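# Place the black pot upright inside the middle upper cabinet

## Task

Put the black pot in the middle upper cabinet, standing upright on its floor and pushed in deep enough that the cabinet doors would be able to close. Nothing else may be disturbed, and the robot must not tip over or finish leaning, or the task counts as failed.

## Robot and tools

ROBOT. A LinearBot: an omnidirectional base carrying a column about 1.7 m tall. A carriage rides up and down it (lift_m, 0 to 1 m) and holds two identical arms, each with six joints and a two-finger gripper. Each arm base sits roughly 0.57 m + lift_m above the floor, and parts of the carriage hang about 0.15 m lower. A hand can reach 0.78 m from its shoulder but only about 0.38 m below the arm base. The hand is about 0.16 m long and 0.1 m wide (0.14 m with fingers open); fingertips are thin (about 0.005 m) and 0.02 m wide. The wrist camera sticks out 0.11 m to one side of joint 6. Parked arm: joints 1 to 6 = 0, 0.05, 0.05, 1.45, 0, 0; with both parked the robot occupies about 0.85 m (wide) by 0.65 m (long). Cameras: carriage_camera, fixed and tilted about 20 degrees down; left_wrist_camera and right_wrist_camera, looking out past the fingertips. All images are 672x504 pixels.

FRAMES. Units are metres and radians. Base frame: origin on the floor below the base centre, x forward, y left, z up. left_hand and right_hand report, in this frame, the point between each hand's pads; quat_wxyz maps base axes to hand axes, where hand z runs along the fingers and hand y is the opening direction. An upright hand with joints 1, 5, 6 at 0 reads (1, 0, 0, 0). base_odometry is in the frame the base had at scene start; it only integrates wheel rotation, so slip and shoves are miscounted. Heading is -3.142 to 3.142, left positive. Hand readings tend to sit above the true hand, more so at long reach or under load.

TOOL move. Every argument is optional; with none it just reports state and images. base: one command only, a relative offset from where the base last measured itself: translate_m (forward +, -2 to 2 m), strafe_m (left +, -2 to 2 m) or rotate_rad (counter-clockwise +, -6.3 to 6.3 rad). joints: one flat object for both arms and the lift, naming any of lift_m, left_joint1_rad to left_joint6_rad, left_gripper_m, right_joint1_rad to right_joint6_rad, right_gripper_m; every value is an absolute target, not an offset. Ranges: joint1 -2.617 to 3.054 (turn about vertical, 0 ahead, + left); joint2 0 to 3.141 (upper arm: 0 level backward, 1.57 up, 3.14 level forward); joint3 0 to 3.141 (elbow, 0 folded, 3.14 straight); joint4 -1.57 to 1.57 (wrist pitch, + lifts fingertips); joint5 -1.57 to 1.57 (wrist yaw, + swings fingertips to the right, opposite to joint 1); joint6 -2.094 to 2.094 (roll along the fingers, + clockwise seen from forearm); gripper 0 to 0.093 m pad gap. speeds (caps, this action only): translate_m and strafe_m 0.02 to 0.5 m/s, rotate_rad 0.05 to 1.57 rad/s, lift_m 0.08 to 0.25 m/s; defaults are the maxima. min_time_s 0.1 to 8 s sets a minimum duration for arm and gripper motions, giving straighter, gentler paths. cameras: list of camera names or all; [] returns none. Unknown keys make a call invalid; out-of-range values get it refused. A refusal, or a stop during or blocking a call, cancels the remaining move, wait and finished_scene calls in that reply. No action exceeds 15 s; a drive ends after 14 s with time_out.

TOOL wait: seconds 0 to 10, plus cameras; nothing new is commanded. TOOL zoom_image: camera plus region [x0, y0, x1, y1] in pixels of that camera's latest image, at most 504 by 504, origin top-left. TOOL finished_scene: scene = the current scene number; irreversible, and the pot must remain in place without the robot.

RESULTS. The pictures line lists the returned cameras in order; frames may lag the state slightly. The move line reads done or the worst status. base_status and joint_status per motion: done (for the base, wheels turned the commanded amount, slip included); off_target (rested short, may still push); contact_stop or time_out (target dropped, holding in place); not_followed (arm targets withheld by the self-collision check; the robot may keep trying them); limit_stop_at_motor_heat (resend the target). on_its_own lists uncommanded behaviour; held at is a target, not a reading. motor_effort is percent of maximum, sign toward larger values, bracket = peak in last action; readings carry sizeable fixed error and noise. If lift effort keeps dropping while lowering, a hand or load is resting on something. Joint torques list joints 1 to 6 per arm and include arm weight; joints 1 to 3 wrap at ±28 N m. A gripper squeezing something hard reads up to 0.005 m under its width; closed on nothing it reads 0.000 to 0.002. To release, command well above the reading.

CAUTIONS. The base stops on wheel overload but ignores the arms, which have no contact stop and keep pushing, then snap to target when freed. After a blocked drive, backing off about 0.2 m (or turning back) usually frees it. Never reverse beneath a table edge into the column. Keep the carriage low and arms in when driving; stretched or loaded arms with a high carriage risk tipping, and about 1.5 kg per hand with both arms forward can topple it. Only the images reveal a lean. Do not let the arms strike or press each other. Extended or loaded arms heat up even while idle: a MOTOR HOT line appears at 75 °C and at 100 °C the arm goes limp for 30 to 60 s or more, so park to cool. A 1 kg load sags a level hand 7 to 25 cm; arm moves of 0.1 m or more without min_time_s can stray a few centimetres. Avoid drops, releasing moving items, slams, hard pushes, and loose objects falling; something may briefly nudge loose objects.

Each tool is called as name([rows], argument=value, ...), one row to a line, values as JSON.

## Session

move()

Scene clock: 0.00 s.
Joint torques (N m): no reading
base_odometry: x=+0.000 y=+0.000 heading=+0.000
base_status: not commanded
joint_positions: lift_m=+0.300 left_joint1_rad=-0.007 left_joint2_rad=+0.044 left_joint3_rad=+0.027 left_joint4_rad=+1.460 left_joint5_rad=-0.018 left_joint6_rad=+0.017 left_gripper_m=+0.09396 right_joint1_rad=-0.002 right_joint2_rad=+0.059 right_joint3_rad=+0.042 right_joint4_rad=+1.500 right_joint5_rad=+0.048 right_joint6_rad=-0.029 right_gripper_m=+0.09396
joint_status: not commanded
motor_effort: lift_m=+23 drive_wheels=-2
left_hand: x=+0.2562 y=+0.3063 z=+1.2991 quat_wxyz=(+0.998, -0.008, +0.064, +0.006) (m; base frame)
right_hand: x=+0.2467 y=-0.3118 z=+1.3037 quat_wxyz=(+0.999, +0.023, +0.044, -0.017) (m; base frame)
pictures: carriage_camera, left_wrist_camera, right_wrist_camera

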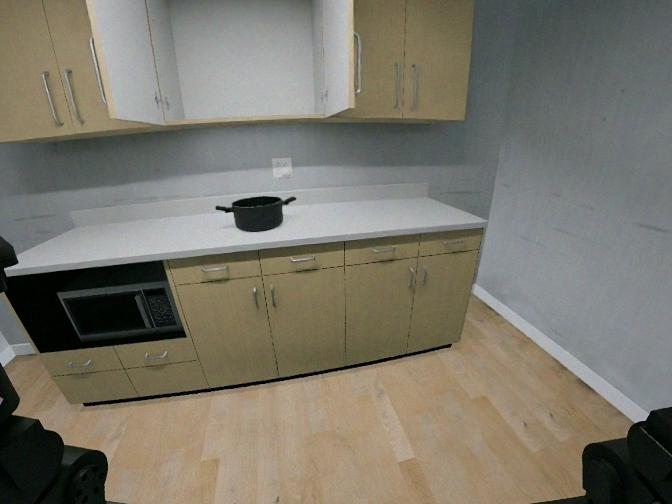

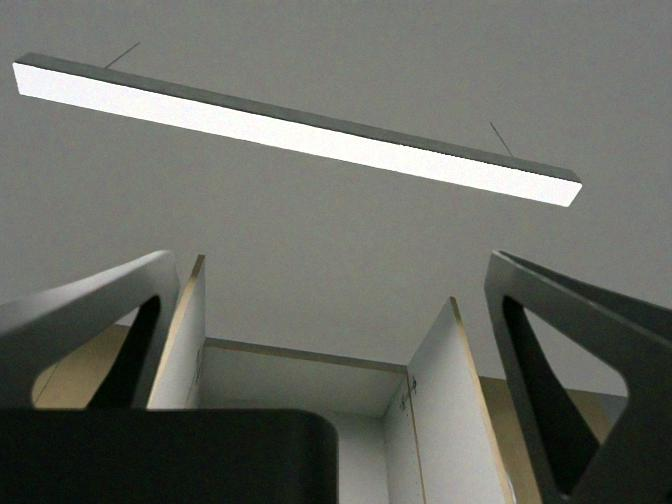

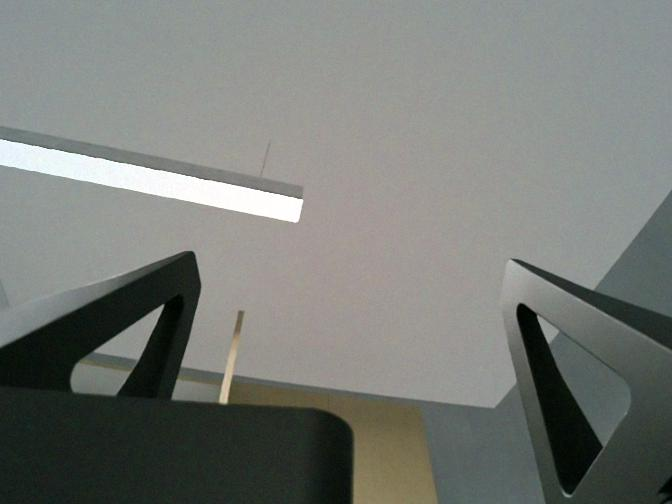

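zoom_image(camera="carriage_camera", region=[0, 180, 168, 306])

zoom_image(camera="carriage_camera", region=[168, 160, 336, 286])

zoom_image(camera="carriage_camera", region=[336, 150, 504, 276])

zoom_image(camera="carriage_camera", region=[80, 40, 380, 190])

Scaled by 3.000 from the camera's 672x504 image, which has a finer 960x720 frame.

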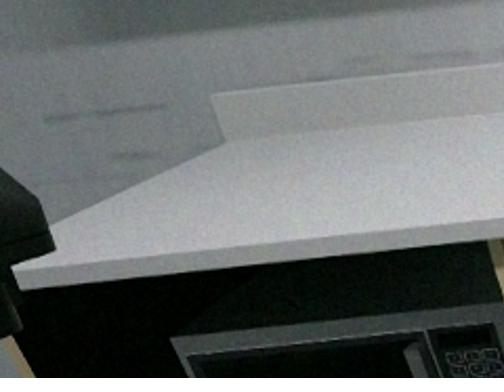

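Scaled by 3.000 from the camera's 672x504 image, which has a finer 960x720 frame.

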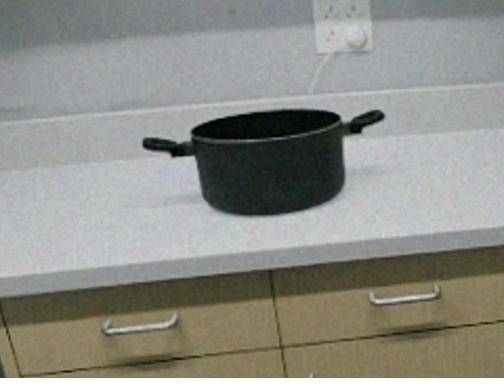

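Scaled by 3.000 from the camera's 672x504 image, which has a finer 960x720 frame.

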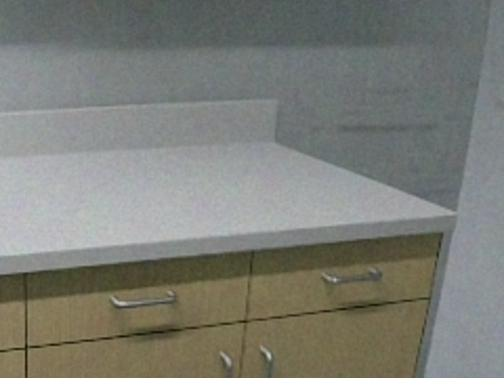

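Scaled by 1.680 from the camera's 672x504 image, which has a finer 960x720 frame.

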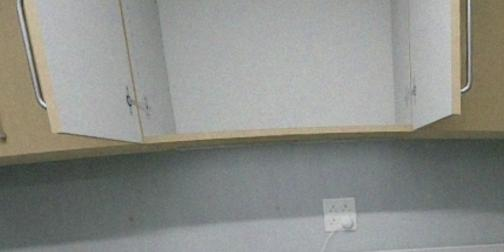

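move(base={"rotate_rad": 0.42}, joints={"lift_m": 0.4}, cameras=[])

move(base={"strafe_m": -0.197}, cameras=[])

move(base={"translate_m": 0.35}, cameras=["carriage_camera"])

zoom_image(camera="carriage_camera", region=[230, 160, 440, 318])

Scene clock: 27.00 s.
Joint torques (N m): left_arm=[-0.1 4.59 5.63 -0.14 0.05 0.05] | right_arm=[-0.14 4.52 5.11 -0.33 -0.06 -0.02]
move: done
base_odometry: x=+0.000 y=+0.000 heading=+0.420
base_status: done
joint_positions: lift_m=+0.400 left_joint1_rad=-0.007 left_joint2_rad=+0.044 left_joint3_rad=+0.027 left_joint4_rad=+1.460 left_joint5_rad=-0.018 left_joint6_rad=+0.017 left_gripper_m=+0.09396 right_joint1_rad=-0.002 right_joint2_rad=+0.059 right_joint3_rad=+0.042 right_joint4_rad=+1.500 right_joint5_rad=+0.048 right_joint6_rad=-0.029 right_gripper_m=+0.09396
joint_status: all done
motor_effort: lift_m=+23(28) drive_wheels=+3(10)
left_hand: x=+0.2562 y=+0.3063 z=+1.3990 quat_wxyz=(+0.998, -0.008, +0.064, +0.006) (m; base frame)
right_hand: x=+0.2466 y=-0.3118 z=+1.4036 quat_wxyz=(+0.999, +0.023, +0.044, -0.017) (m; base frame)
pictures: none
No camera images: "cameras" was empty.

Scene clock: 29.10 s.
Joint torques (N m): left_arm=[-0.09 4.59 5.65 -0.15 0.02 0.04] | right_arm=[-0.12 4.51 5.15 -0.34 -0.06 0.01]
move: done
base_odometry: x=+0.080 y=-0.180 heading=+0.421
base_status: done
joint_positions: lift_m=+0.400 left_joint1_rad=-0.006 left_joint2_rad=+0.044 left_joint3_rad=+0.027 left_joint4_rad=+1.460 left_joint5_rad=-0.018 left_joint6_rad=+0.017 left_gripper_m=+0.09396 right_joint1_rad=-0.002 right_joint2_rad=+0.059 right_joint3_rad=+0.042 right_joint4_rad=+1.500 right_joint5_rad=+0.048 right_joint6_rad=-0.029 right_gripper_m=+0.09396
joint_status: not commanded
motor_effort: lift_m=+23(23) drive_wheels=-7(14)
left_hand: x=+0.2562 y=+0.3063 z=+1.3990 quat_wxyz=(+0.998, -0.008, +0.064, +0.006) (m; base frame)
right_hand: x=+0.2466 y=-0.3118 z=+1.4036 quat_wxyz=(+0.999, +0.023, +0.044, -0.017) (m; base frame)
pictures: none
No camera images: "cameras" was empty.

Scene clock: 31.83 s.
Joint torques (N m): left_arm=[-0.17 4.55 5.57 -0.18 0.04 0.03] | right_arm=[-0.09 4.59 5.09 -0.33 -0.05 0.02]
move: done
base_odometry: x=+0.400 y=-0.037 heading=+0.420
base_status: done
joint_positions: lift_m=+0.400 left_joint1_rad=-0.006 left_joint2_rad=+0.044 left_joint3_rad=+0.027 left_joint4_rad=+1.461 left_joint5_rad=-0.018 left_joint6_rad=+0.017 left_gripper_m=+0.09396 right_joint1_rad=-0.002 right_joint2_rad=+0.059 right_joint3_rad=+0.042 right_joint4_rad=+1.499 right_joint5_rad=+0.048 right_joint6_rad=-0.029 right_gripper_m=+0.09396
joint_status: not commanded
motor_effort: lift_m=+23(23) drive_wheels=+1(11)
left_hand: x=+0.2560 y=+0.3063 z=+1.3990 quat_wxyz=(+0.998, -0.008, +0.063, +0.006) (m; base frame)
right_hand: x=+0.2468 y=-0.3118 z=+1.4036 quat_wxyz=(+0.999, +0.023, +0.044, -0.017) (m; base frame)
pictures: carriage_camera

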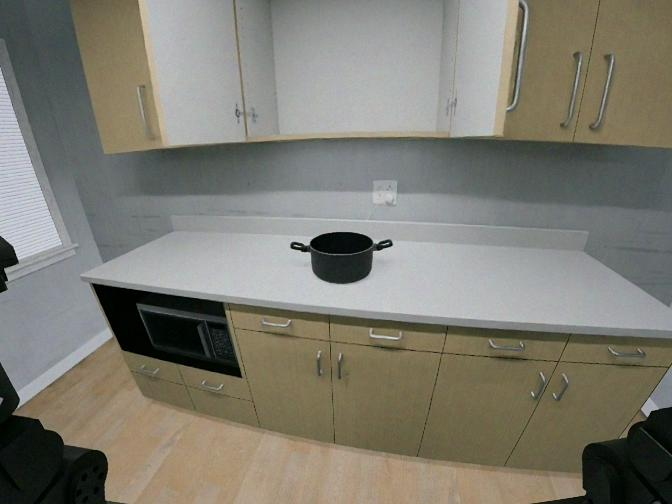

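Scaled by 2.400 from the camera's 672x504 image, which has a finer 960x720 frame.

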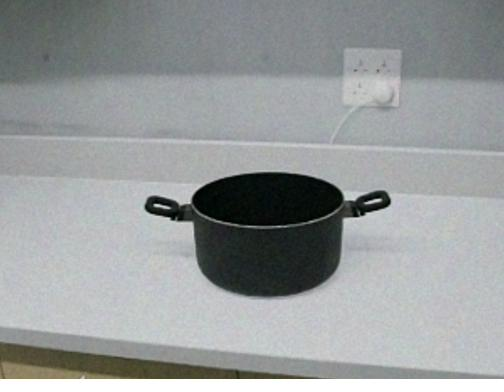

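zoom_image(camera="carriage_camera", region=[60, 250, 228, 376])

zoom_image(camera="carriage_camera", region=[504, 250, 672, 376])

zoom_image(camera="carriage_camera", region=[200, 20, 536, 160])

zoom_image(camera="carriage_camera", region=[260, 250, 428, 376])

Scaled by 3.000 from the camera's 672x504 image, which has a finer 960x720 frame.

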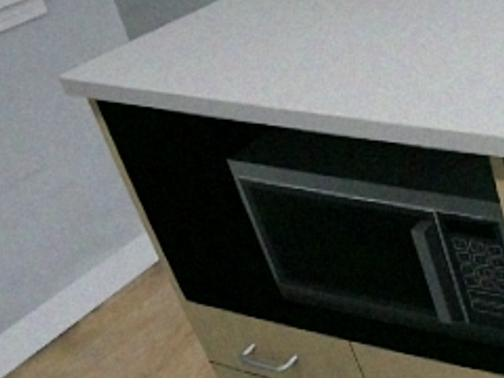

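Scaled by 3.000 from the camera's 672x504 image, which has a finer 960x720 frame.

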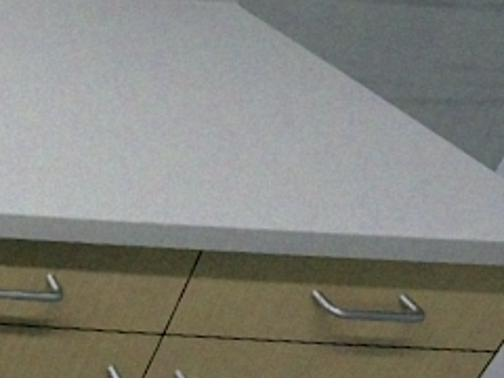

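Scaled by 1.500 from the camera's 672x504 image, which has a finer 960x720 frame.

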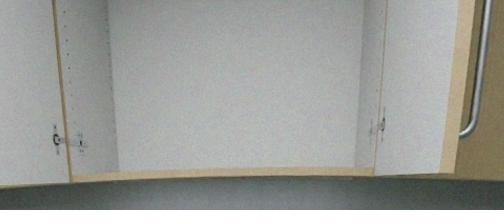

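Scaled by 3.000 from the camera's 672x504 image, which has a finer 960x720 frame.

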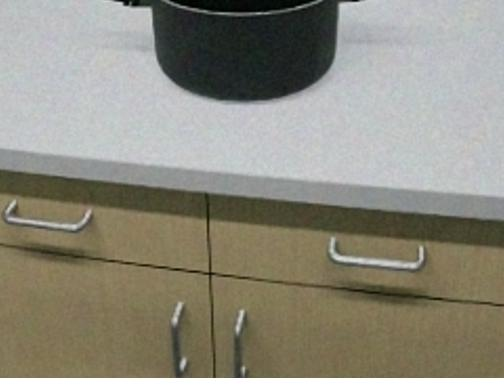

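move(base={"translate_m": 0.15}, joints={"lift_m": 0.031, "left_joint1_rad": -0.3224, "left_joint2_rad": 2.0622, "left_joint3_rad": 2.1498, "left_joint4_rad": -0.0876, "left_joint5_rad": -0.3224, "left_joint6_rad": -1.57, "right_joint1_rad": 0.3224, "right_joint2_rad": 2.0622, "right_joint3_rad": 2.1498, "right_joint4_rad": -0.0876, "right_joint5_rad": 0.3224, "right_joint6_rad": 1.57, "left_gripper_m": 0.093, "right_gripper_m": 0.093}, speeds={"translate_m": 0.2}, min_time_s=2.2)

Scene clock: 50.83 s.
Joint torques (N m): left_arm=[-0.55 -13.57 9.72 2.23 -0.08 -0.03] | right_arm=[0.16 -12.49 9.13 2.02 0.19 0.06]
move: done
base_odometry: x=+0.537 y=+0.024 heading=+0.420
base_status: done
joint_positions: lift_m=+0.031 left_joint1_rad=-0.318 left_joint2_rad=+2.057 left_joint3_rad=+2.120 left_joint4_rad=-0.080 left_joint5_rad=-0.309 left_joint6_rad=-1.557 left_gripper_m=+0.09312 right_joint1_rad=+0.319 right_joint2_rad=+2.063 right_joint3_rad=+2.114 right_joint4_rad=-0.088 right_joint5_rad=+0.307 right_joint6_rad=+1.555 right_gripper_m=+0.09312
joint_status: all done
motor_effort: lift_m=+21(22) drive_wheels=-5(8)
left_hand: x=+0.8298 y=+0.1588 z=+1.0231 quat_wxyz=(+0.498, -0.497, +0.511, -0.493) (m; base frame)
right_hand: x=+0.8315 y=-0.1568 z=+1.0149 quat_wxyz=(+0.495, +0.499, +0.519, +0.487) (m; base frame)
pictures: carriage_camera, left_wrist_camera, right_wrist_camera

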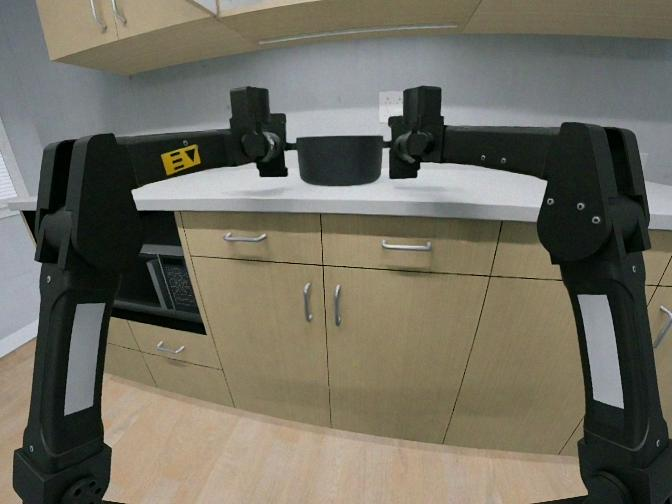

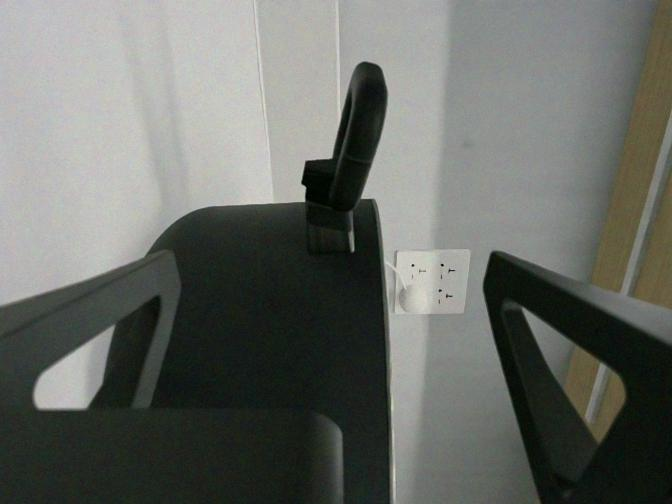

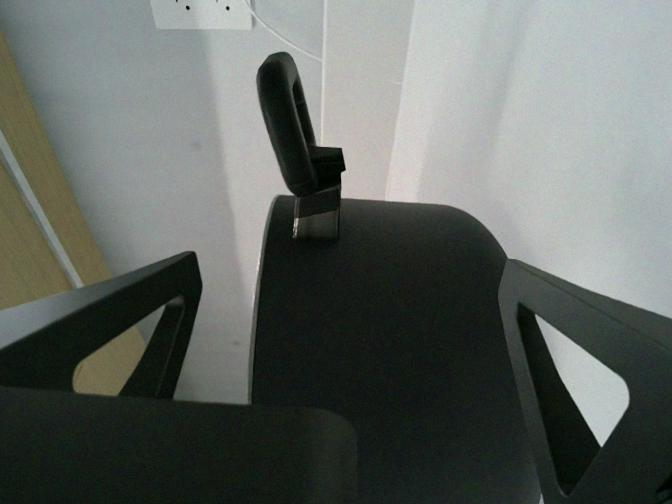

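move(base={"translate_m": 0.112}, joints={"lift_m": 0.044, "right_joint3_rad": 2.185}, speeds={"translate_m": 0.12})

Scene clock: 55.13 s.
Joint torques (N m): left_arm=[-0.43 -13.93 8.92 2.32 -0.08 -0.01] | right_arm=[0.08 -13.15 8.12 2.07 0.14 0.04]
move: done
base_odometry: x=+0.640 y=+0.069 heading=+0.419
base_status: done
joint_positions: lift_m=+0.044 left_joint1_rad=-0.319 left_joint2_rad=+2.061 left_joint3_rad=+2.128 left_joint4_rad=-0.090 left_joint5_rad=-0.312 left_joint6_rad=-1.559 left_gripper_m=+0.09312 right_joint1_rad=+0.319 right_joint2_rad=+2.069 right_joint3_rad=+2.161 right_joint4_rad=-0.098 right_joint5_rad=+0.310 right_joint6_rad=+1.557 right_gripper_m=+0.09312
joint_status: all done
motor_effort: lift_m=+23(28) drive_wheels=-6(9)
left_hand: x=+0.8300 y=+0.1586 z=+1.0354 quat_wxyz=(+0.498, -0.499, +0.512, -0.491) (m; base frame)
right_hand: x=+0.8299 y=-0.1578 z=+1.0444 quat_wxyz=(+0.500, +0.495, +0.508, +0.497) (m; base frame)
pictures: carriage_camera, left_wrist_camera, right_wrist_camera

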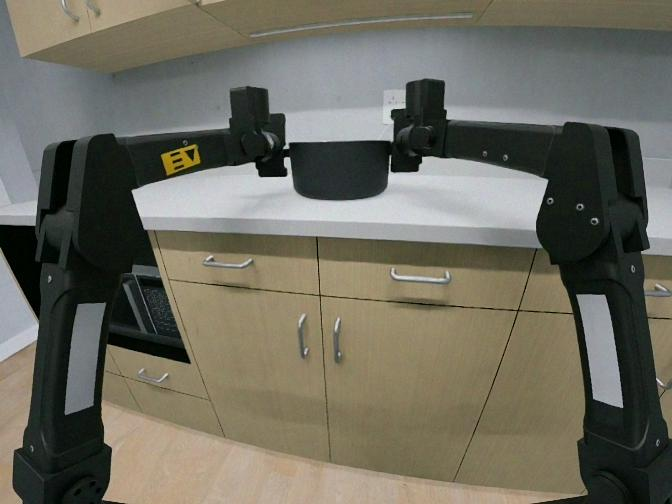

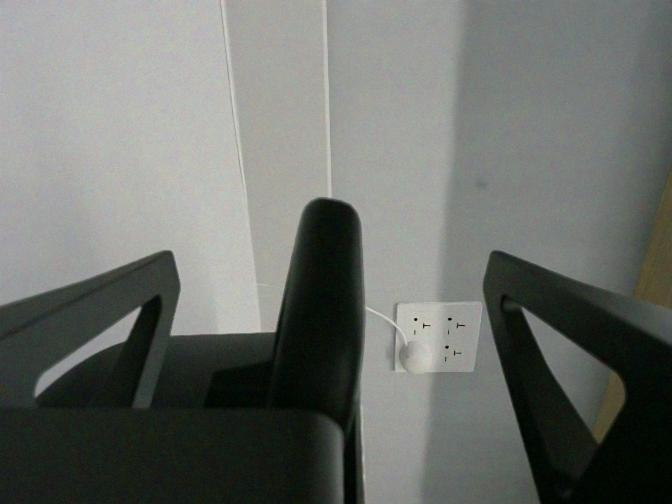

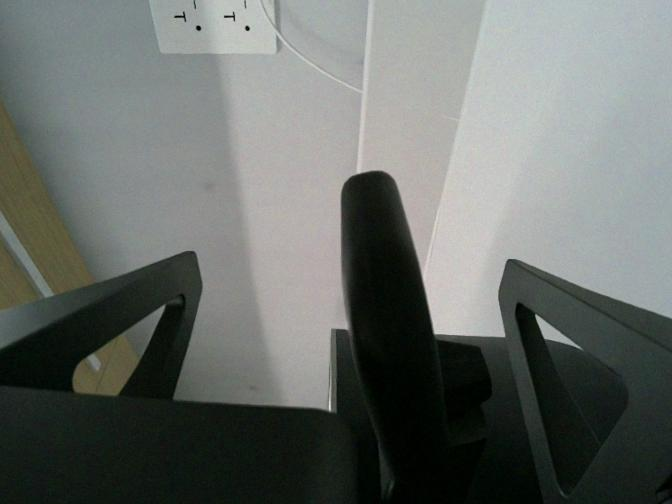

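move(joints={"left_gripper_m": 0.008, "right_gripper_m": 0.008}, min_time_s=0.8)

Scene clock: 58.93 s.
Joint torques (N m): left_arm=[-0.58 -15.02 8.88 2.63 -0.03 -0.55] | right_arm=[0.25 -14.05 8.14 2.45 0.3 0.25]
move: off_target
base_odometry: x=+0.640 y=+0.069 heading=+0.419
base_status: not commanded
joint_positions: lift_m=+0.044 left_joint1_rad=-0.317 left_joint2_rad=+2.070 left_joint3_rad=+2.128 left_joint4_rad=-0.119 left_joint5_rad=-0.318 left_joint6_rad=-1.510 left_gripper_m=+0.02190 right_joint1_rad=+0.319 right_joint2_rad=+2.077 right_joint3_rad=+2.161 right_joint4_rad=-0.130 right_joint5_rad=+0.299 right_joint6_rad=+1.540 right_gripper_m=+0.02410
joint_status: left_gripper_m off_target (ended at +0.02192, target +0.00800); right_gripper_m off_target (ended at +0.02412, target +0.00800)
motor_effort: lift_m=+23(23) drive_wheels=-5(6)
left_hand: x=+0.8328 y=+0.1601 z=+1.0230 quat_wxyz=(+0.505, -0.494, +0.534, -0.465) (m; base frame)
right_hand: x=+0.8323 y=-0.1557 z=+1.0315 quat_wxyz=(+0.495, +0.495, +0.527, +0.482) (m; base frame)
pictures: carriage_camera, left_wrist_camera, right_wrist_camera

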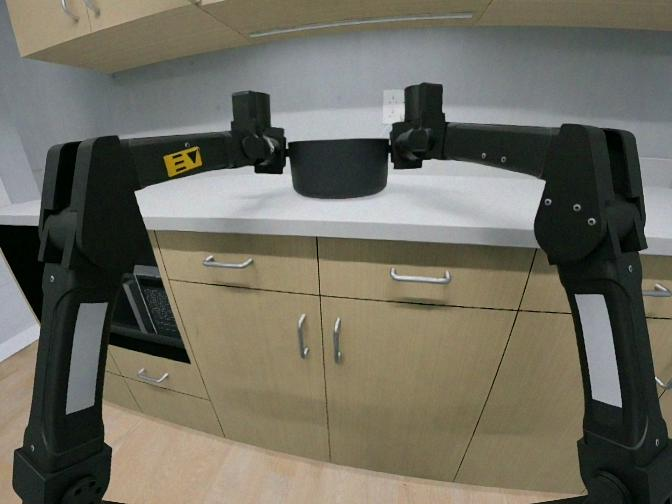

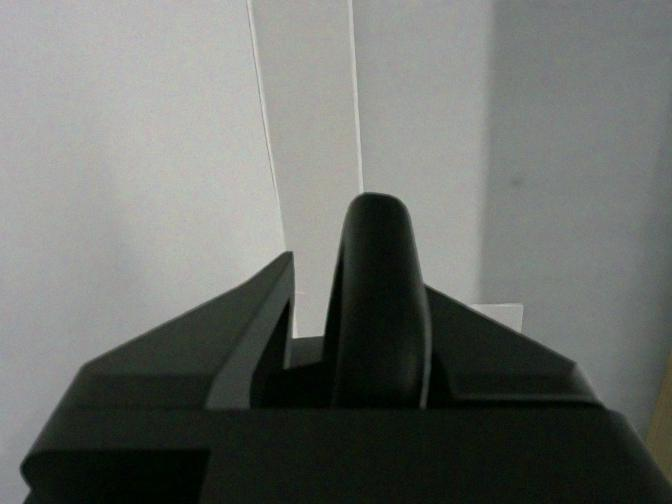

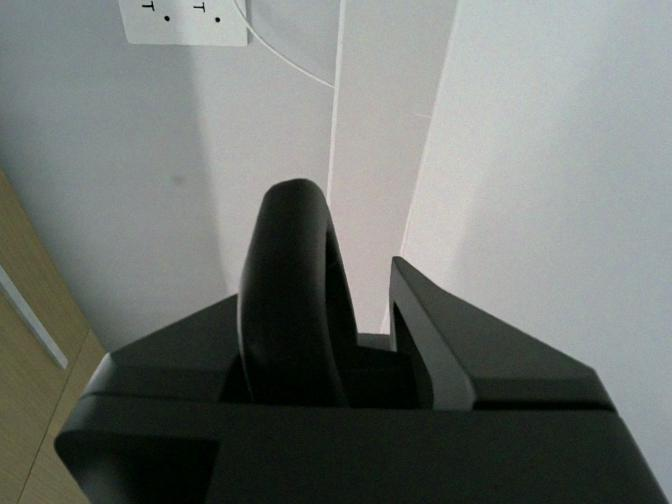

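move(joints={"lift_m": 0.14, "left_joint4_rad": 0.18, "right_joint4_rad": 0.145}, speeds={"lift_m": 0.09}, min_time_s=1.0, cameras=["carriage_camera"])

zoom_image(camera="carriage_camera", region=[220, 60, 460, 240])

Scene clock: 61.20 s.
Joint torques (N m): left_arm=[-1.2 -19.52 9.69 4.43 0.04 -0.88] | right_arm=[0.46 -17.1 8.58 3.98 0.23 0.74]
move: off_target
base_odometry: x=+0.639 y=+0.069 heading=+0.419
base_status: not commanded
joint_positions: lift_m=+0.140 left_joint1_rad=-0.311 left_joint2_rad=+2.110 left_joint3_rad=+2.120 left_joint4_rad=-0.011 left_joint5_rad=-0.324 left_joint6_rad=-1.480 left_gripper_m=+0.02081 right_joint1_rad=+0.315 right_joint2_rad=+2.105 right_joint3_rad=+2.157 right_joint4_rad=-0.037 right_joint5_rad=+0.301 right_joint6_rad=+1.495 right_gripper_m=+0.02360
joint_status: left_joint4_rad off_target (ended at -0.011, target +0.180); right_joint4_rad off_target (ended at -0.037, target +0.145); the others done
motor_effort: lift_m=+25(28) drive_wheels=+1(5)
left_hand: x=+0.8459 y=+0.1608 z=+1.1159 quat_wxyz=(+0.525, -0.481, +0.519, -0.473) (m; base frame)
right_hand: x=+0.8413 y=-0.1554 z=+1.1307 quat_wxyz=(+0.518, +0.475, +0.517, +0.489) (m; base frame)
pictures: carriage_camera

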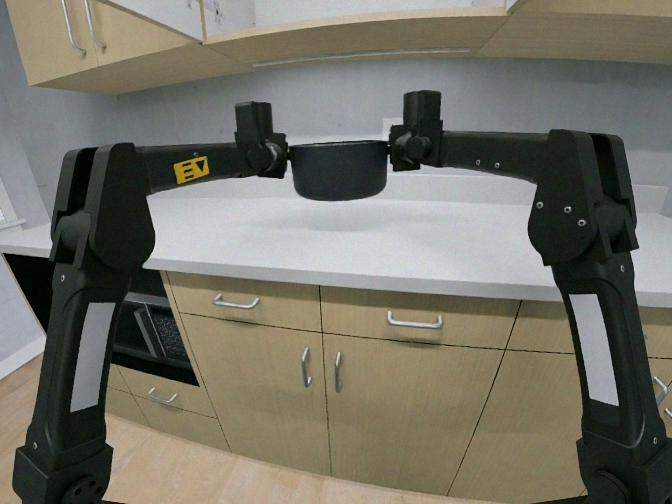

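Scaled by 2.100 from the camera's 672x504 image, which has a finer 960x720 frame.

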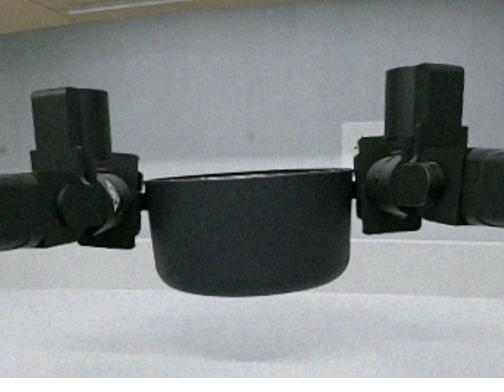

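move(base={"translate_m": -0.5}, joints={"lift_m": 0.64, "left_joint3_rad": 2.175, "left_joint4_rad": 0.155}, speeds={"translate_m": 0.3, "lift_m": 0.2}, cameras=[])

move(base={"rotate_rad": -0.214}, speeds={"rotate_rad": 0.4}, cameras=[])

move(base={"strafe_m": 0.268}, speeds={"strafe_m": 0.25}, cameras=["carriage_camera"])

zoom_image(camera="carriage_camera", region=[200, 60, 480, 270])

Scene clock: 66.47 s.
Joint torques (N m): left_arm=[-1.37 -21.33 12.16 4.24 0.02 -0.84] | right_arm=[0.75 -18.48 9.07 3.99 0.23 0.73]
move: off_target
base_odometry: x=+0.183 y=-0.134 heading=+0.419
base_status: done
joint_positions: lift_m=+0.640 left_joint1_rad=-0.309 left_joint2_rad=+2.126 left_joint3_rad=+2.120 left_joint4_rad=-0.018 left_joint5_rad=-0.322 left_joint6_rad=-1.485 left_gripper_m=+0.02078 right_joint1_rad=+0.312 right_joint2_rad=+2.117 right_joint3_rad=+2.150 right_joint4_rad=-0.037 right_joint5_rad=+0.301 right_joint6_rad=+1.497 right_gripper_m=+0.02360
joint_status: left_joint4_rad off_target (ended at -0.018, target +0.155); the others done
motor_effort: lift_m=+24(30) drive_wheels=-3(12)
left_hand: x=+0.8504 y=+0.1605 z=+1.6046 quat_wxyz=(+0.520, -0.485, +0.526, -0.467) (m; base frame)
right_hand: x=+0.8457 y=-0.1563 z=+1.6202 quat_wxyz=(+0.515, +0.479, +0.522, +0.483) (m; base frame)
pictures: none
No camera images: "cameras" was empty.

Scene clock: 67.80 s.
Joint torques (N m): left_arm=[-1.25 -21.3 12.14 4.24 0 -0.85] | right_arm=[1.01 -18.51 9.07 4.01 0.31 0.71]
move: done
base_odometry: x=+0.183 y=-0.134 heading=+0.205
base_status: done
joint_positions: lift_m=+0.640 left_joint1_rad=-0.310 left_joint2_rad=+2.126 left_joint3_rad=+2.120 left_joint4_rad=-0.018 left_joint5_rad=-0.320 left_joint6_rad=-1.485 left_gripper_m=+0.02070 right_joint1_rad=+0.309 right_joint2_rad=+2.117 right_joint3_rad=+2.150 right_joint4_rad=-0.039 right_joint5_rad=+0.297 right_joint6_rad=+1.496 right_gripper_m=+0.02353
joint_status: not commanded
motor_effort: lift_m=+24(24) drive_wheels=-7(13)
left_hand: x=+0.8502 y=+0.1592 z=+1.6046 quat_wxyz=(+0.519, -0.484, +0.526, -0.468) (m; base frame)
right_hand: x=+0.8460 y=-0.1569 z=+1.6197 quat_wxyz=(+0.514, +0.479, +0.524, +0.482) (m; base frame)
pictures: none
No camera images: "cameras" was empty.

Scene clock: 70.20 s.
Joint torques (N m): left_arm=[-1.48 -21.35 12.16 4.24 0 -0.84] | right_arm=[0.66 -18.63 9.02 4.01 0.29 0.73]
move: done
base_odometry: x=+0.128 y=+0.128 heading=+0.204
base_status: done
joint_positions: lift_m=+0.640 left_joint1_rad=-0.308 left_joint2_rad=+2.126 left_joint3_rad=+2.120 left_joint4_rad=-0.019 left_joint5_rad=-0.320 left_joint6_rad=-1.485 left_gripper_m=+0.02070 right_joint1_rad=+0.311 right_joint2_rad=+2.117 right_joint3_rad=+2.150 right_joint4_rad=-0.039 right_joint5_rad=+0.298 right_joint6_rad=+1.496 right_gripper_m=+0.02349
joint_status: not commanded
motor_effort: lift_m=+24(24) drive_wheels=-5(13)
left_hand: x=+0.8505 y=+0.1607 z=+1.6044 quat_wxyz=(+0.520, -0.485, +0.526, -0.467) (m; base frame)
right_hand: x=+0.8457 y=-0.1560 z=+1.6197 quat_wxyz=(+0.514, +0.478, +0.524, +0.482) (m; base frame)
pictures: carriage_camera

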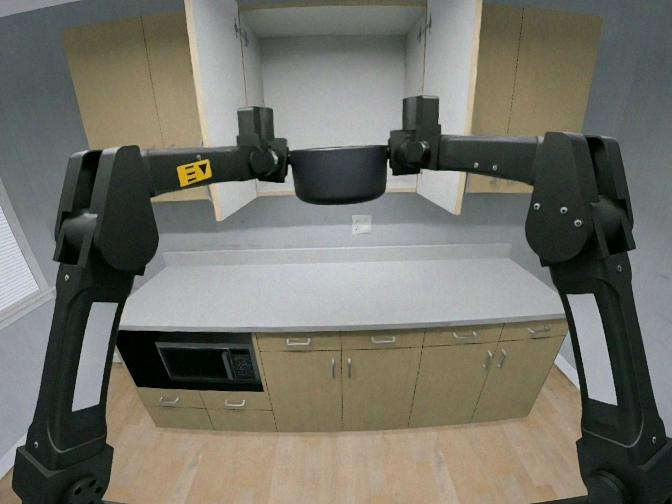

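Scaled by 1.800 from the camera's 672x504 image, which has a finer 960x720 frame.

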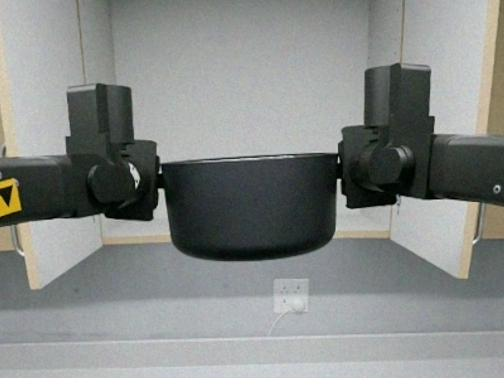

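move(base={"translate_m": 0.6}, speeds={"translate_m": 0.25}, cameras=["carriage_camera"])

zoom_image(camera="carriage_camera", region=[140, 60, 540, 300])

Scene clock: 76.90 s.
Joint torques (N m): left_arm=[-1.46 -21.29 12.14 4.26 0.01 -0.85] | right_arm=[0.79 -18.5 9.13 4.02 0.27 0.74]
move: done
base_odometry: x=+0.716 y=+0.250 heading=+0.205
base_status: done
joint_positions: lift_m=+0.640 left_joint1_rad=-0.308 left_joint2_rad=+2.126 left_joint3_rad=+2.120 left_joint4_rad=-0.021 left_joint5_rad=-0.320 left_joint6_rad=-1.485 left_gripper_m=+0.02070 right_joint1_rad=+0.311 right_joint2_rad=+2.117 right_joint3_rad=+2.150 right_joint4_rad=-0.040 right_joint5_rad=+0.299 right_joint6_rad=+1.496 right_gripper_m=+0.02349
joint_status: not commanded
motor_effort: lift_m=+24(24) drive_wheels=-6(11)
left_hand: x=+0.8505 y=+0.1607 z=+1.6039 quat_wxyz=(+0.519, -0.485, +0.527, -0.466) (m; base frame)
right_hand: x=+0.8457 y=-0.1561 z=+1.6195 quat_wxyz=(+0.514, +0.479, +0.524, +0.482) (m; base frame)
pictures: carriage_camera

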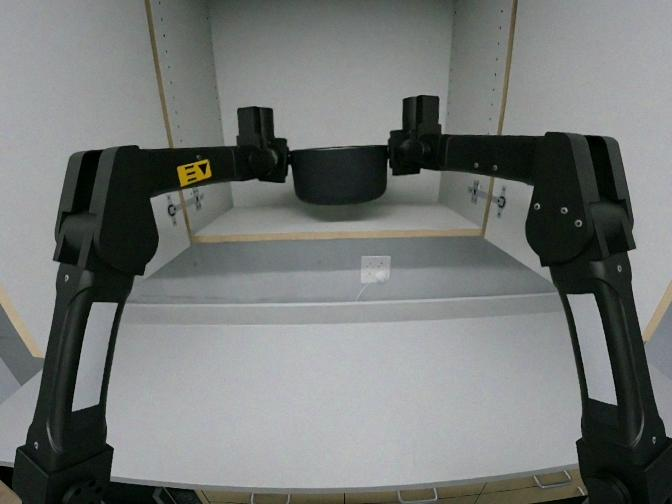

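Scaled by 1.260 from the camera's 672x504 image, which has a finer 960x720 frame.

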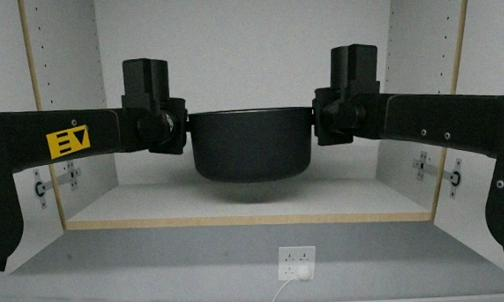

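move(base={"translate_m": 0.03}, joints={"lift_m": 0.592}, speeds={"translate_m": 0.06, "lift_m": 0.09}, cameras=["carriage_camera"])

zoom_image(camera="carriage_camera", region=[180, 80, 500, 270])

Scene clock: 80.27 s.
Joint torques (N m): left_arm=[-1.58 -21.74 12.15 4.28 0 -0.84] | right_arm=[0.76 -19.02 9.16 4.04 0.27 0.7]
move: done
base_odometry: x=+0.745 y=+0.257 heading=+0.206
base_status: done
joint_positions: lift_m=+0.592 left_joint1_rad=-0.307 left_joint2_rad=+2.128 left_joint3_rad=+2.120 left_joint4_rad=-0.025 left_joint5_rad=-0.320 left_joint6_rad=-1.486 left_gripper_m=+0.02070 right_joint1_rad=+0.312 right_joint2_rad=+2.121 right_joint3_rad=+2.150 right_joint4_rad=-0.043 right_joint5_rad=+0.299 right_joint6_rad=+1.499 right_gripper_m=+0.02347
joint_status: all done
motor_effort: lift_m=+23(23) drive_wheels=-6(11)
left_hand: x=+0.8513 y=+0.1610 z=+1.5533 quat_wxyz=(+0.518, -0.487, +0.528, -0.464) (m; base frame)
right_hand: x=+0.8467 y=-0.1556 z=+1.5686 quat_wxyz=(+0.512, +0.481, +0.525, +0.481) (m; base frame)
pictures: carriage_camera

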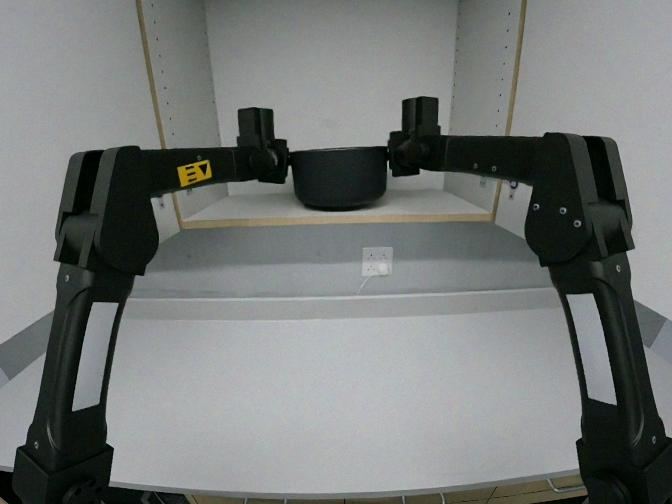

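Scaled by 1.575 from the camera's 672x504 image, which has a finer 960x720 frame.

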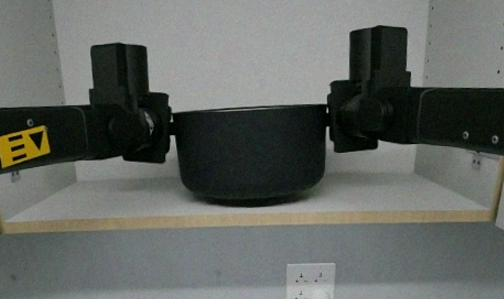

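move(base={"translate_m": 0.015}, joints={"lift_m": 0.562, "left_joint4_rad": 0.05, "right_joint4_rad": 0.04}, speeds={"translate_m": 0.04, "lift_m": 0.08}, min_time_s=0.6, cameras=["carriage_camera"])

Scene clock: 83.50 s.
Joint torques (N m): left_arm=[-1.51 -20.9 10.76 3 -0.02 -1.15] | right_arm=[0.81 -18.17 9.07 2.89 0.32 0.61]
move: off_target
base_odometry: x=+0.760 y=+0.260 heading=+0.206
base_status: done
joint_positions: lift_m=+0.562 left_joint1_rad=-0.307 left_joint2_rad=+2.123 left_joint3_rad=+2.134 left_joint4_rad=-0.014 left_joint5_rad=-0.317 left_joint6_rad=-1.458 left_gripper_m=+0.02068 right_joint1_rad=+0.311 right_joint2_rad=+2.114 right_joint3_rad=+2.150 right_joint4_rad=-0.041 right_joint5_rad=+0.295 right_joint6_rad=+1.505 right_gripper_m=+0.02302
joint_status: left_joint4_rad off_target (ended at -0.014, target +0.050); right_joint4_rad off_target (ended at -0.041, target +0.040); the others done
motor_effort: lift_m=+21(21) drive_wheels=+2(11)
left_hand: x=+0.8490 y=+0.1608 z=+1.5369 quat_wxyz=(+0.529, -0.474, +0.526, -0.468) (m; base frame)
right_hand: x=+0.8449 y=-0.1560 z=+1.5436 quat_wxyz=(+0.511, +0.480, +0.521, +0.486) (m; base frame)
pictures: carriage_camera

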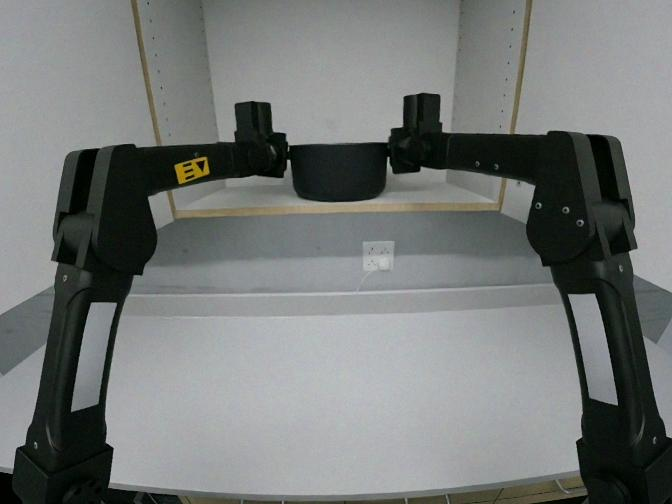

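move(base={"translate_m": 0.012}, joints={"lift_m": 0.538, "left_joint4_rad": -0.05, "right_joint4_rad": -0.06}, speeds={"translate_m": 0.04, "lift_m": 0.08}, min_time_s=0.6, cameras=["carriage_camera"])

zoom_image(camera="carriage_camera", region=[180, 80, 500, 270])

Scene clock: 84.93 s.
Joint torques (N m): left_arm=[-0.95 -17.2 8.62 2.27 -0.05 -1.38] | right_arm=[0.46 -14.27 8.05 2.12 0.31 0.84]
move: done
base_odometry: x=+0.771 y=+0.263 heading=+0.207
base_status: done
joint_positions: lift_m=+0.538 left_joint1_rad=-0.313 left_joint2_rad=+2.090 left_joint3_rad=+2.157 left_joint4_rad=-0.048 left_joint5_rad=-0.314 left_joint6_rad=-1.435 left_gripper_m=+0.02041 right_joint1_rad=+0.315 right_joint2_rad=+2.079 right_joint3_rad=+2.163 right_joint4_rad=-0.073 right_joint5_rad=+0.295 right_joint6_rad=+1.486 right_gripper_m=+0.02262
joint_status: all done
motor_effort: lift_m=+20(20) drive_wheels=-6(8)
left_hand: x=+0.8374 y=+0.1602 z=+1.5358 quat_wxyz=(+0.536, -0.463, +0.527, -0.470) (m; base frame)
right_hand: x=+0.8334 y=-0.1569 z=+1.5396 quat_wxyz=(+0.518, +0.471, +0.522, +0.487) (m; base frame)
pictures: carriage_camera

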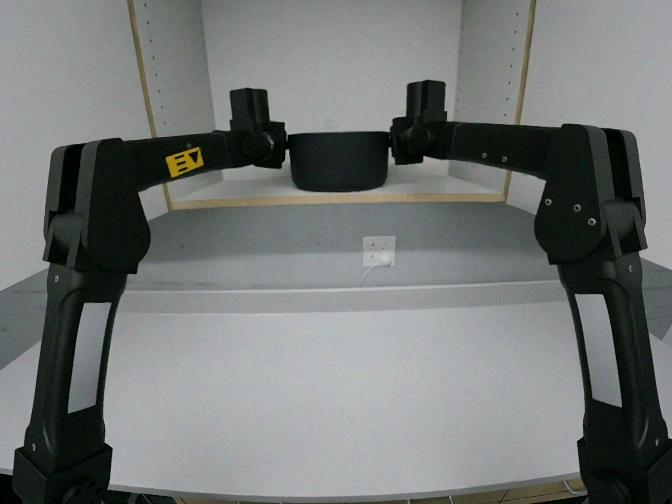

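Scaled by 1.575 from the camera's 672x504 image, which has a finer 960x720 frame.

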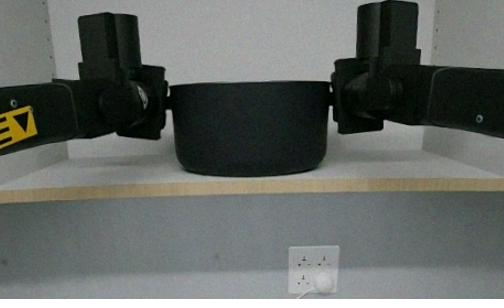

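move(base={"translate_m": 0.015}, joints={"lift_m": 0.524, "left_joint4_rad": -0.12, "right_joint4_rad": -0.13}, speeds={"translate_m": 0.04, "lift_m": 0.08}, min_time_s=0.6, cameras=["carriage_camera"])

zoom_image(camera="carriage_camera", region=[180, 80, 500, 270])

Scene clock: 86.73 s.
Joint torques (N m): left_arm=[-0.68 -14.35 7.27 1.9 -0.04 -1.5] | right_arm=[0.36 -11.69 6.8 1.7 0.33 0.98]
move: done
base_odometry: x=+0.786 y=+0.266 heading=+0.207
base_status: done
joint_positions: lift_m=+0.524 left_joint1_rad=-0.316 left_joint2_rad=+2.066 left_joint3_rad=+2.169 left_joint4_rad=-0.085 left_joint5_rad=-0.316 left_joint6_rad=-1.425 left_gripper_m=+0.02017 right_joint1_rad=+0.317 right_joint2_rad=+2.057 right_joint3_rad=+2.177 right_joint4_rad=-0.106 right_joint5_rad=+0.294 right_joint6_rad=+1.473 right_gripper_m=+0.02233
joint_status: all done
motor_effort: lift_m=+19(20) drive_wheels=-7(9)
left_hand: x=+0.8287 y=+0.1614 z=+1.5341 quat_wxyz=(+0.538, -0.460, +0.529, -0.468) (m; base frame)
right_hand: x=+0.8252 y=-0.1579 z=+1.5380 quat_wxyz=(+0.521, +0.467, +0.525, +0.485) (m; base frame)
pictures: carriage_camera

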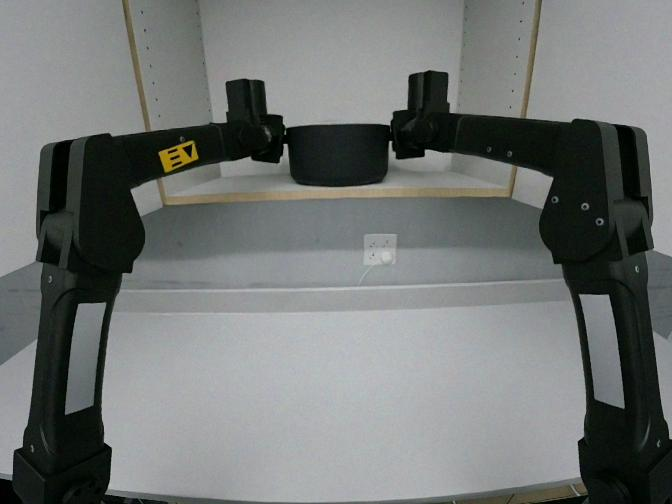

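Scaled by 1.575 from the camera's 672x504 image, which has a finer 960x720 frame.

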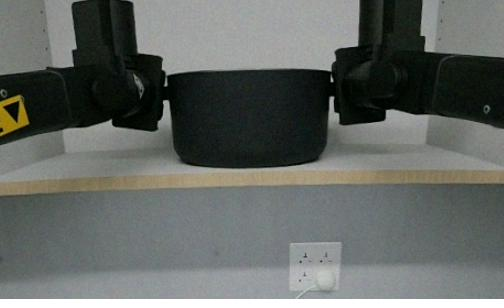

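move(base={"translate_m": 0.015}, speeds={"translate_m": 0.04}, cameras=["carriage_camera"])

Scene clock: 89.53 s.
Joint torques (N m): left_arm=[-0.69 -14.13 7.17 1.97 -0.02 -1.48] | right_arm=[0.31 -11.67 6.8 1.76 0.28 0.98]
move: done
base_odometry: x=+0.801 y=+0.269 heading=+0.208
base_status: done
joint_positions: lift_m=+0.524 left_joint1_rad=-0.316 left_joint2_rad=+2.064 left_joint3_rad=+2.171 left_joint4_rad=-0.091 left_joint5_rad=-0.318 left_joint6_rad=-1.427 left_gripper_m=+0.02013 right_joint1_rad=+0.317 right_joint2_rad=+2.056 right_joint3_rad=+2.178 right_joint4_rad=-0.110 right_joint5_rad=+0.298 right_joint6_rad=+1.473 right_gripper_m=+0.02221
joint_status: not commanded
motor_effort: lift_m=+19(19) drive_wheels=-6(12)
left_hand: x=+0.8280 y=+0.1619 z=+1.5342 quat_wxyz=(+0.538, -0.461, +0.529, -0.467) (m; base frame)
right_hand: x=+0.8249 y=-0.1587 z=+1.5380 quat_wxyz=(+0.521, +0.468, +0.524, +0.484) (m; base frame)
pictures: carriage_camera

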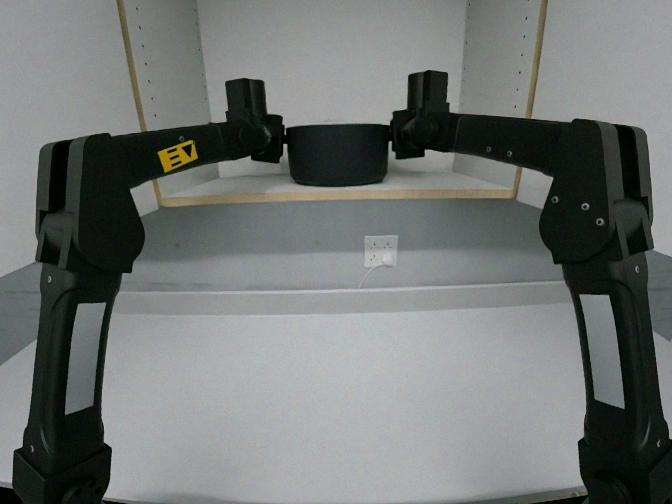

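move(joints={"left_gripper_m": 0.09, "right_gripper_m": 0.09}, min_time_s=0.8)

zoom_image(camera="carriage_camera", region=[180, 80, 500, 270])

Scene clock: 92.07 s.
Joint torques (N m): left_arm=[-0.62 -14.22 7.19 2.23 -0.02 -0.02] | right_arm=[0.18 -12.11 6.83 1.99 0.15 0.09]
move: done
base_odometry: x=+0.801 y=+0.269 heading=+0.208
base_status: not commanded
joint_positions: lift_m=+0.524 left_joint1_rad=-0.317 left_joint2_rad=+2.064 left_joint3_rad=+2.171 left_joint4_rad=-0.114 left_joint5_rad=-0.318 left_joint6_rad=-1.558 left_gripper_m=+0.08990 right_joint1_rad=+0.318 right_joint2_rad=+2.060 right_joint3_rad=+2.178 right_joint4_rad=-0.132 right_joint5_rad=+0.308 right_joint6_rad=+1.556 right_gripper_m=+0.08990
joint_status: all done
motor_effort: lift_m=+19(19) drive_wheels=-7(7)
left_hand: x=+0.8280 y=+0.1614 z=+1.5290 quat_wxyz=(+0.502, -0.498, +0.505, -0.495) (m; base frame)
right_hand: x=+0.8261 y=-0.1595 z=+1.5301 quat_wxyz=(+0.499, +0.496, +0.511, +0.494) (m; base frame)
pictures: carriage_camera, left_wrist_camera, right_wrist_camera

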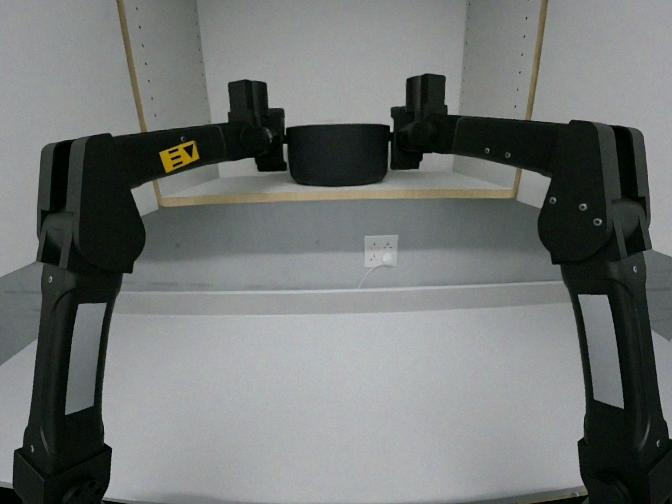

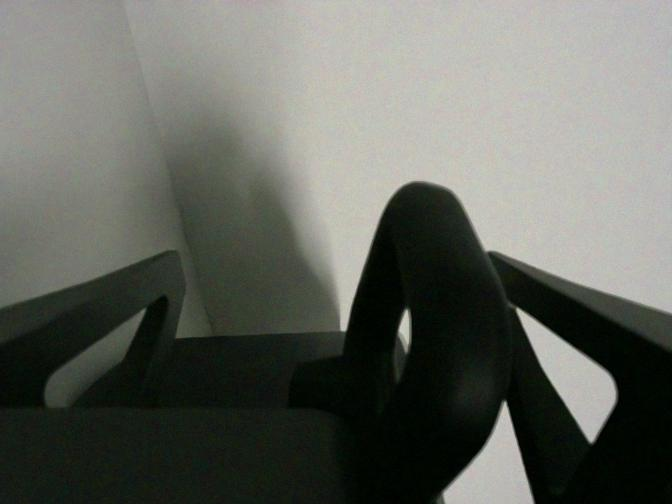

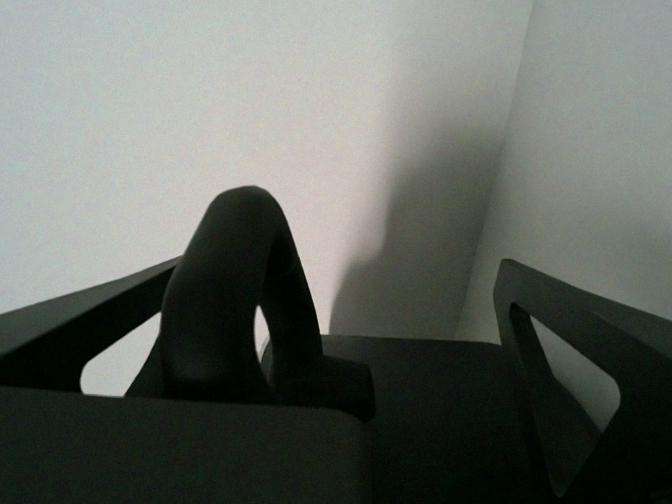

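Scaled by 1.575 from the camera's 672x504 image, which has a finer 960x720 frame.

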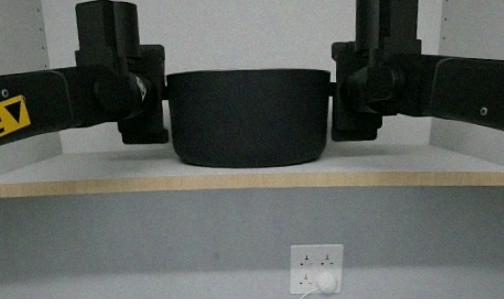

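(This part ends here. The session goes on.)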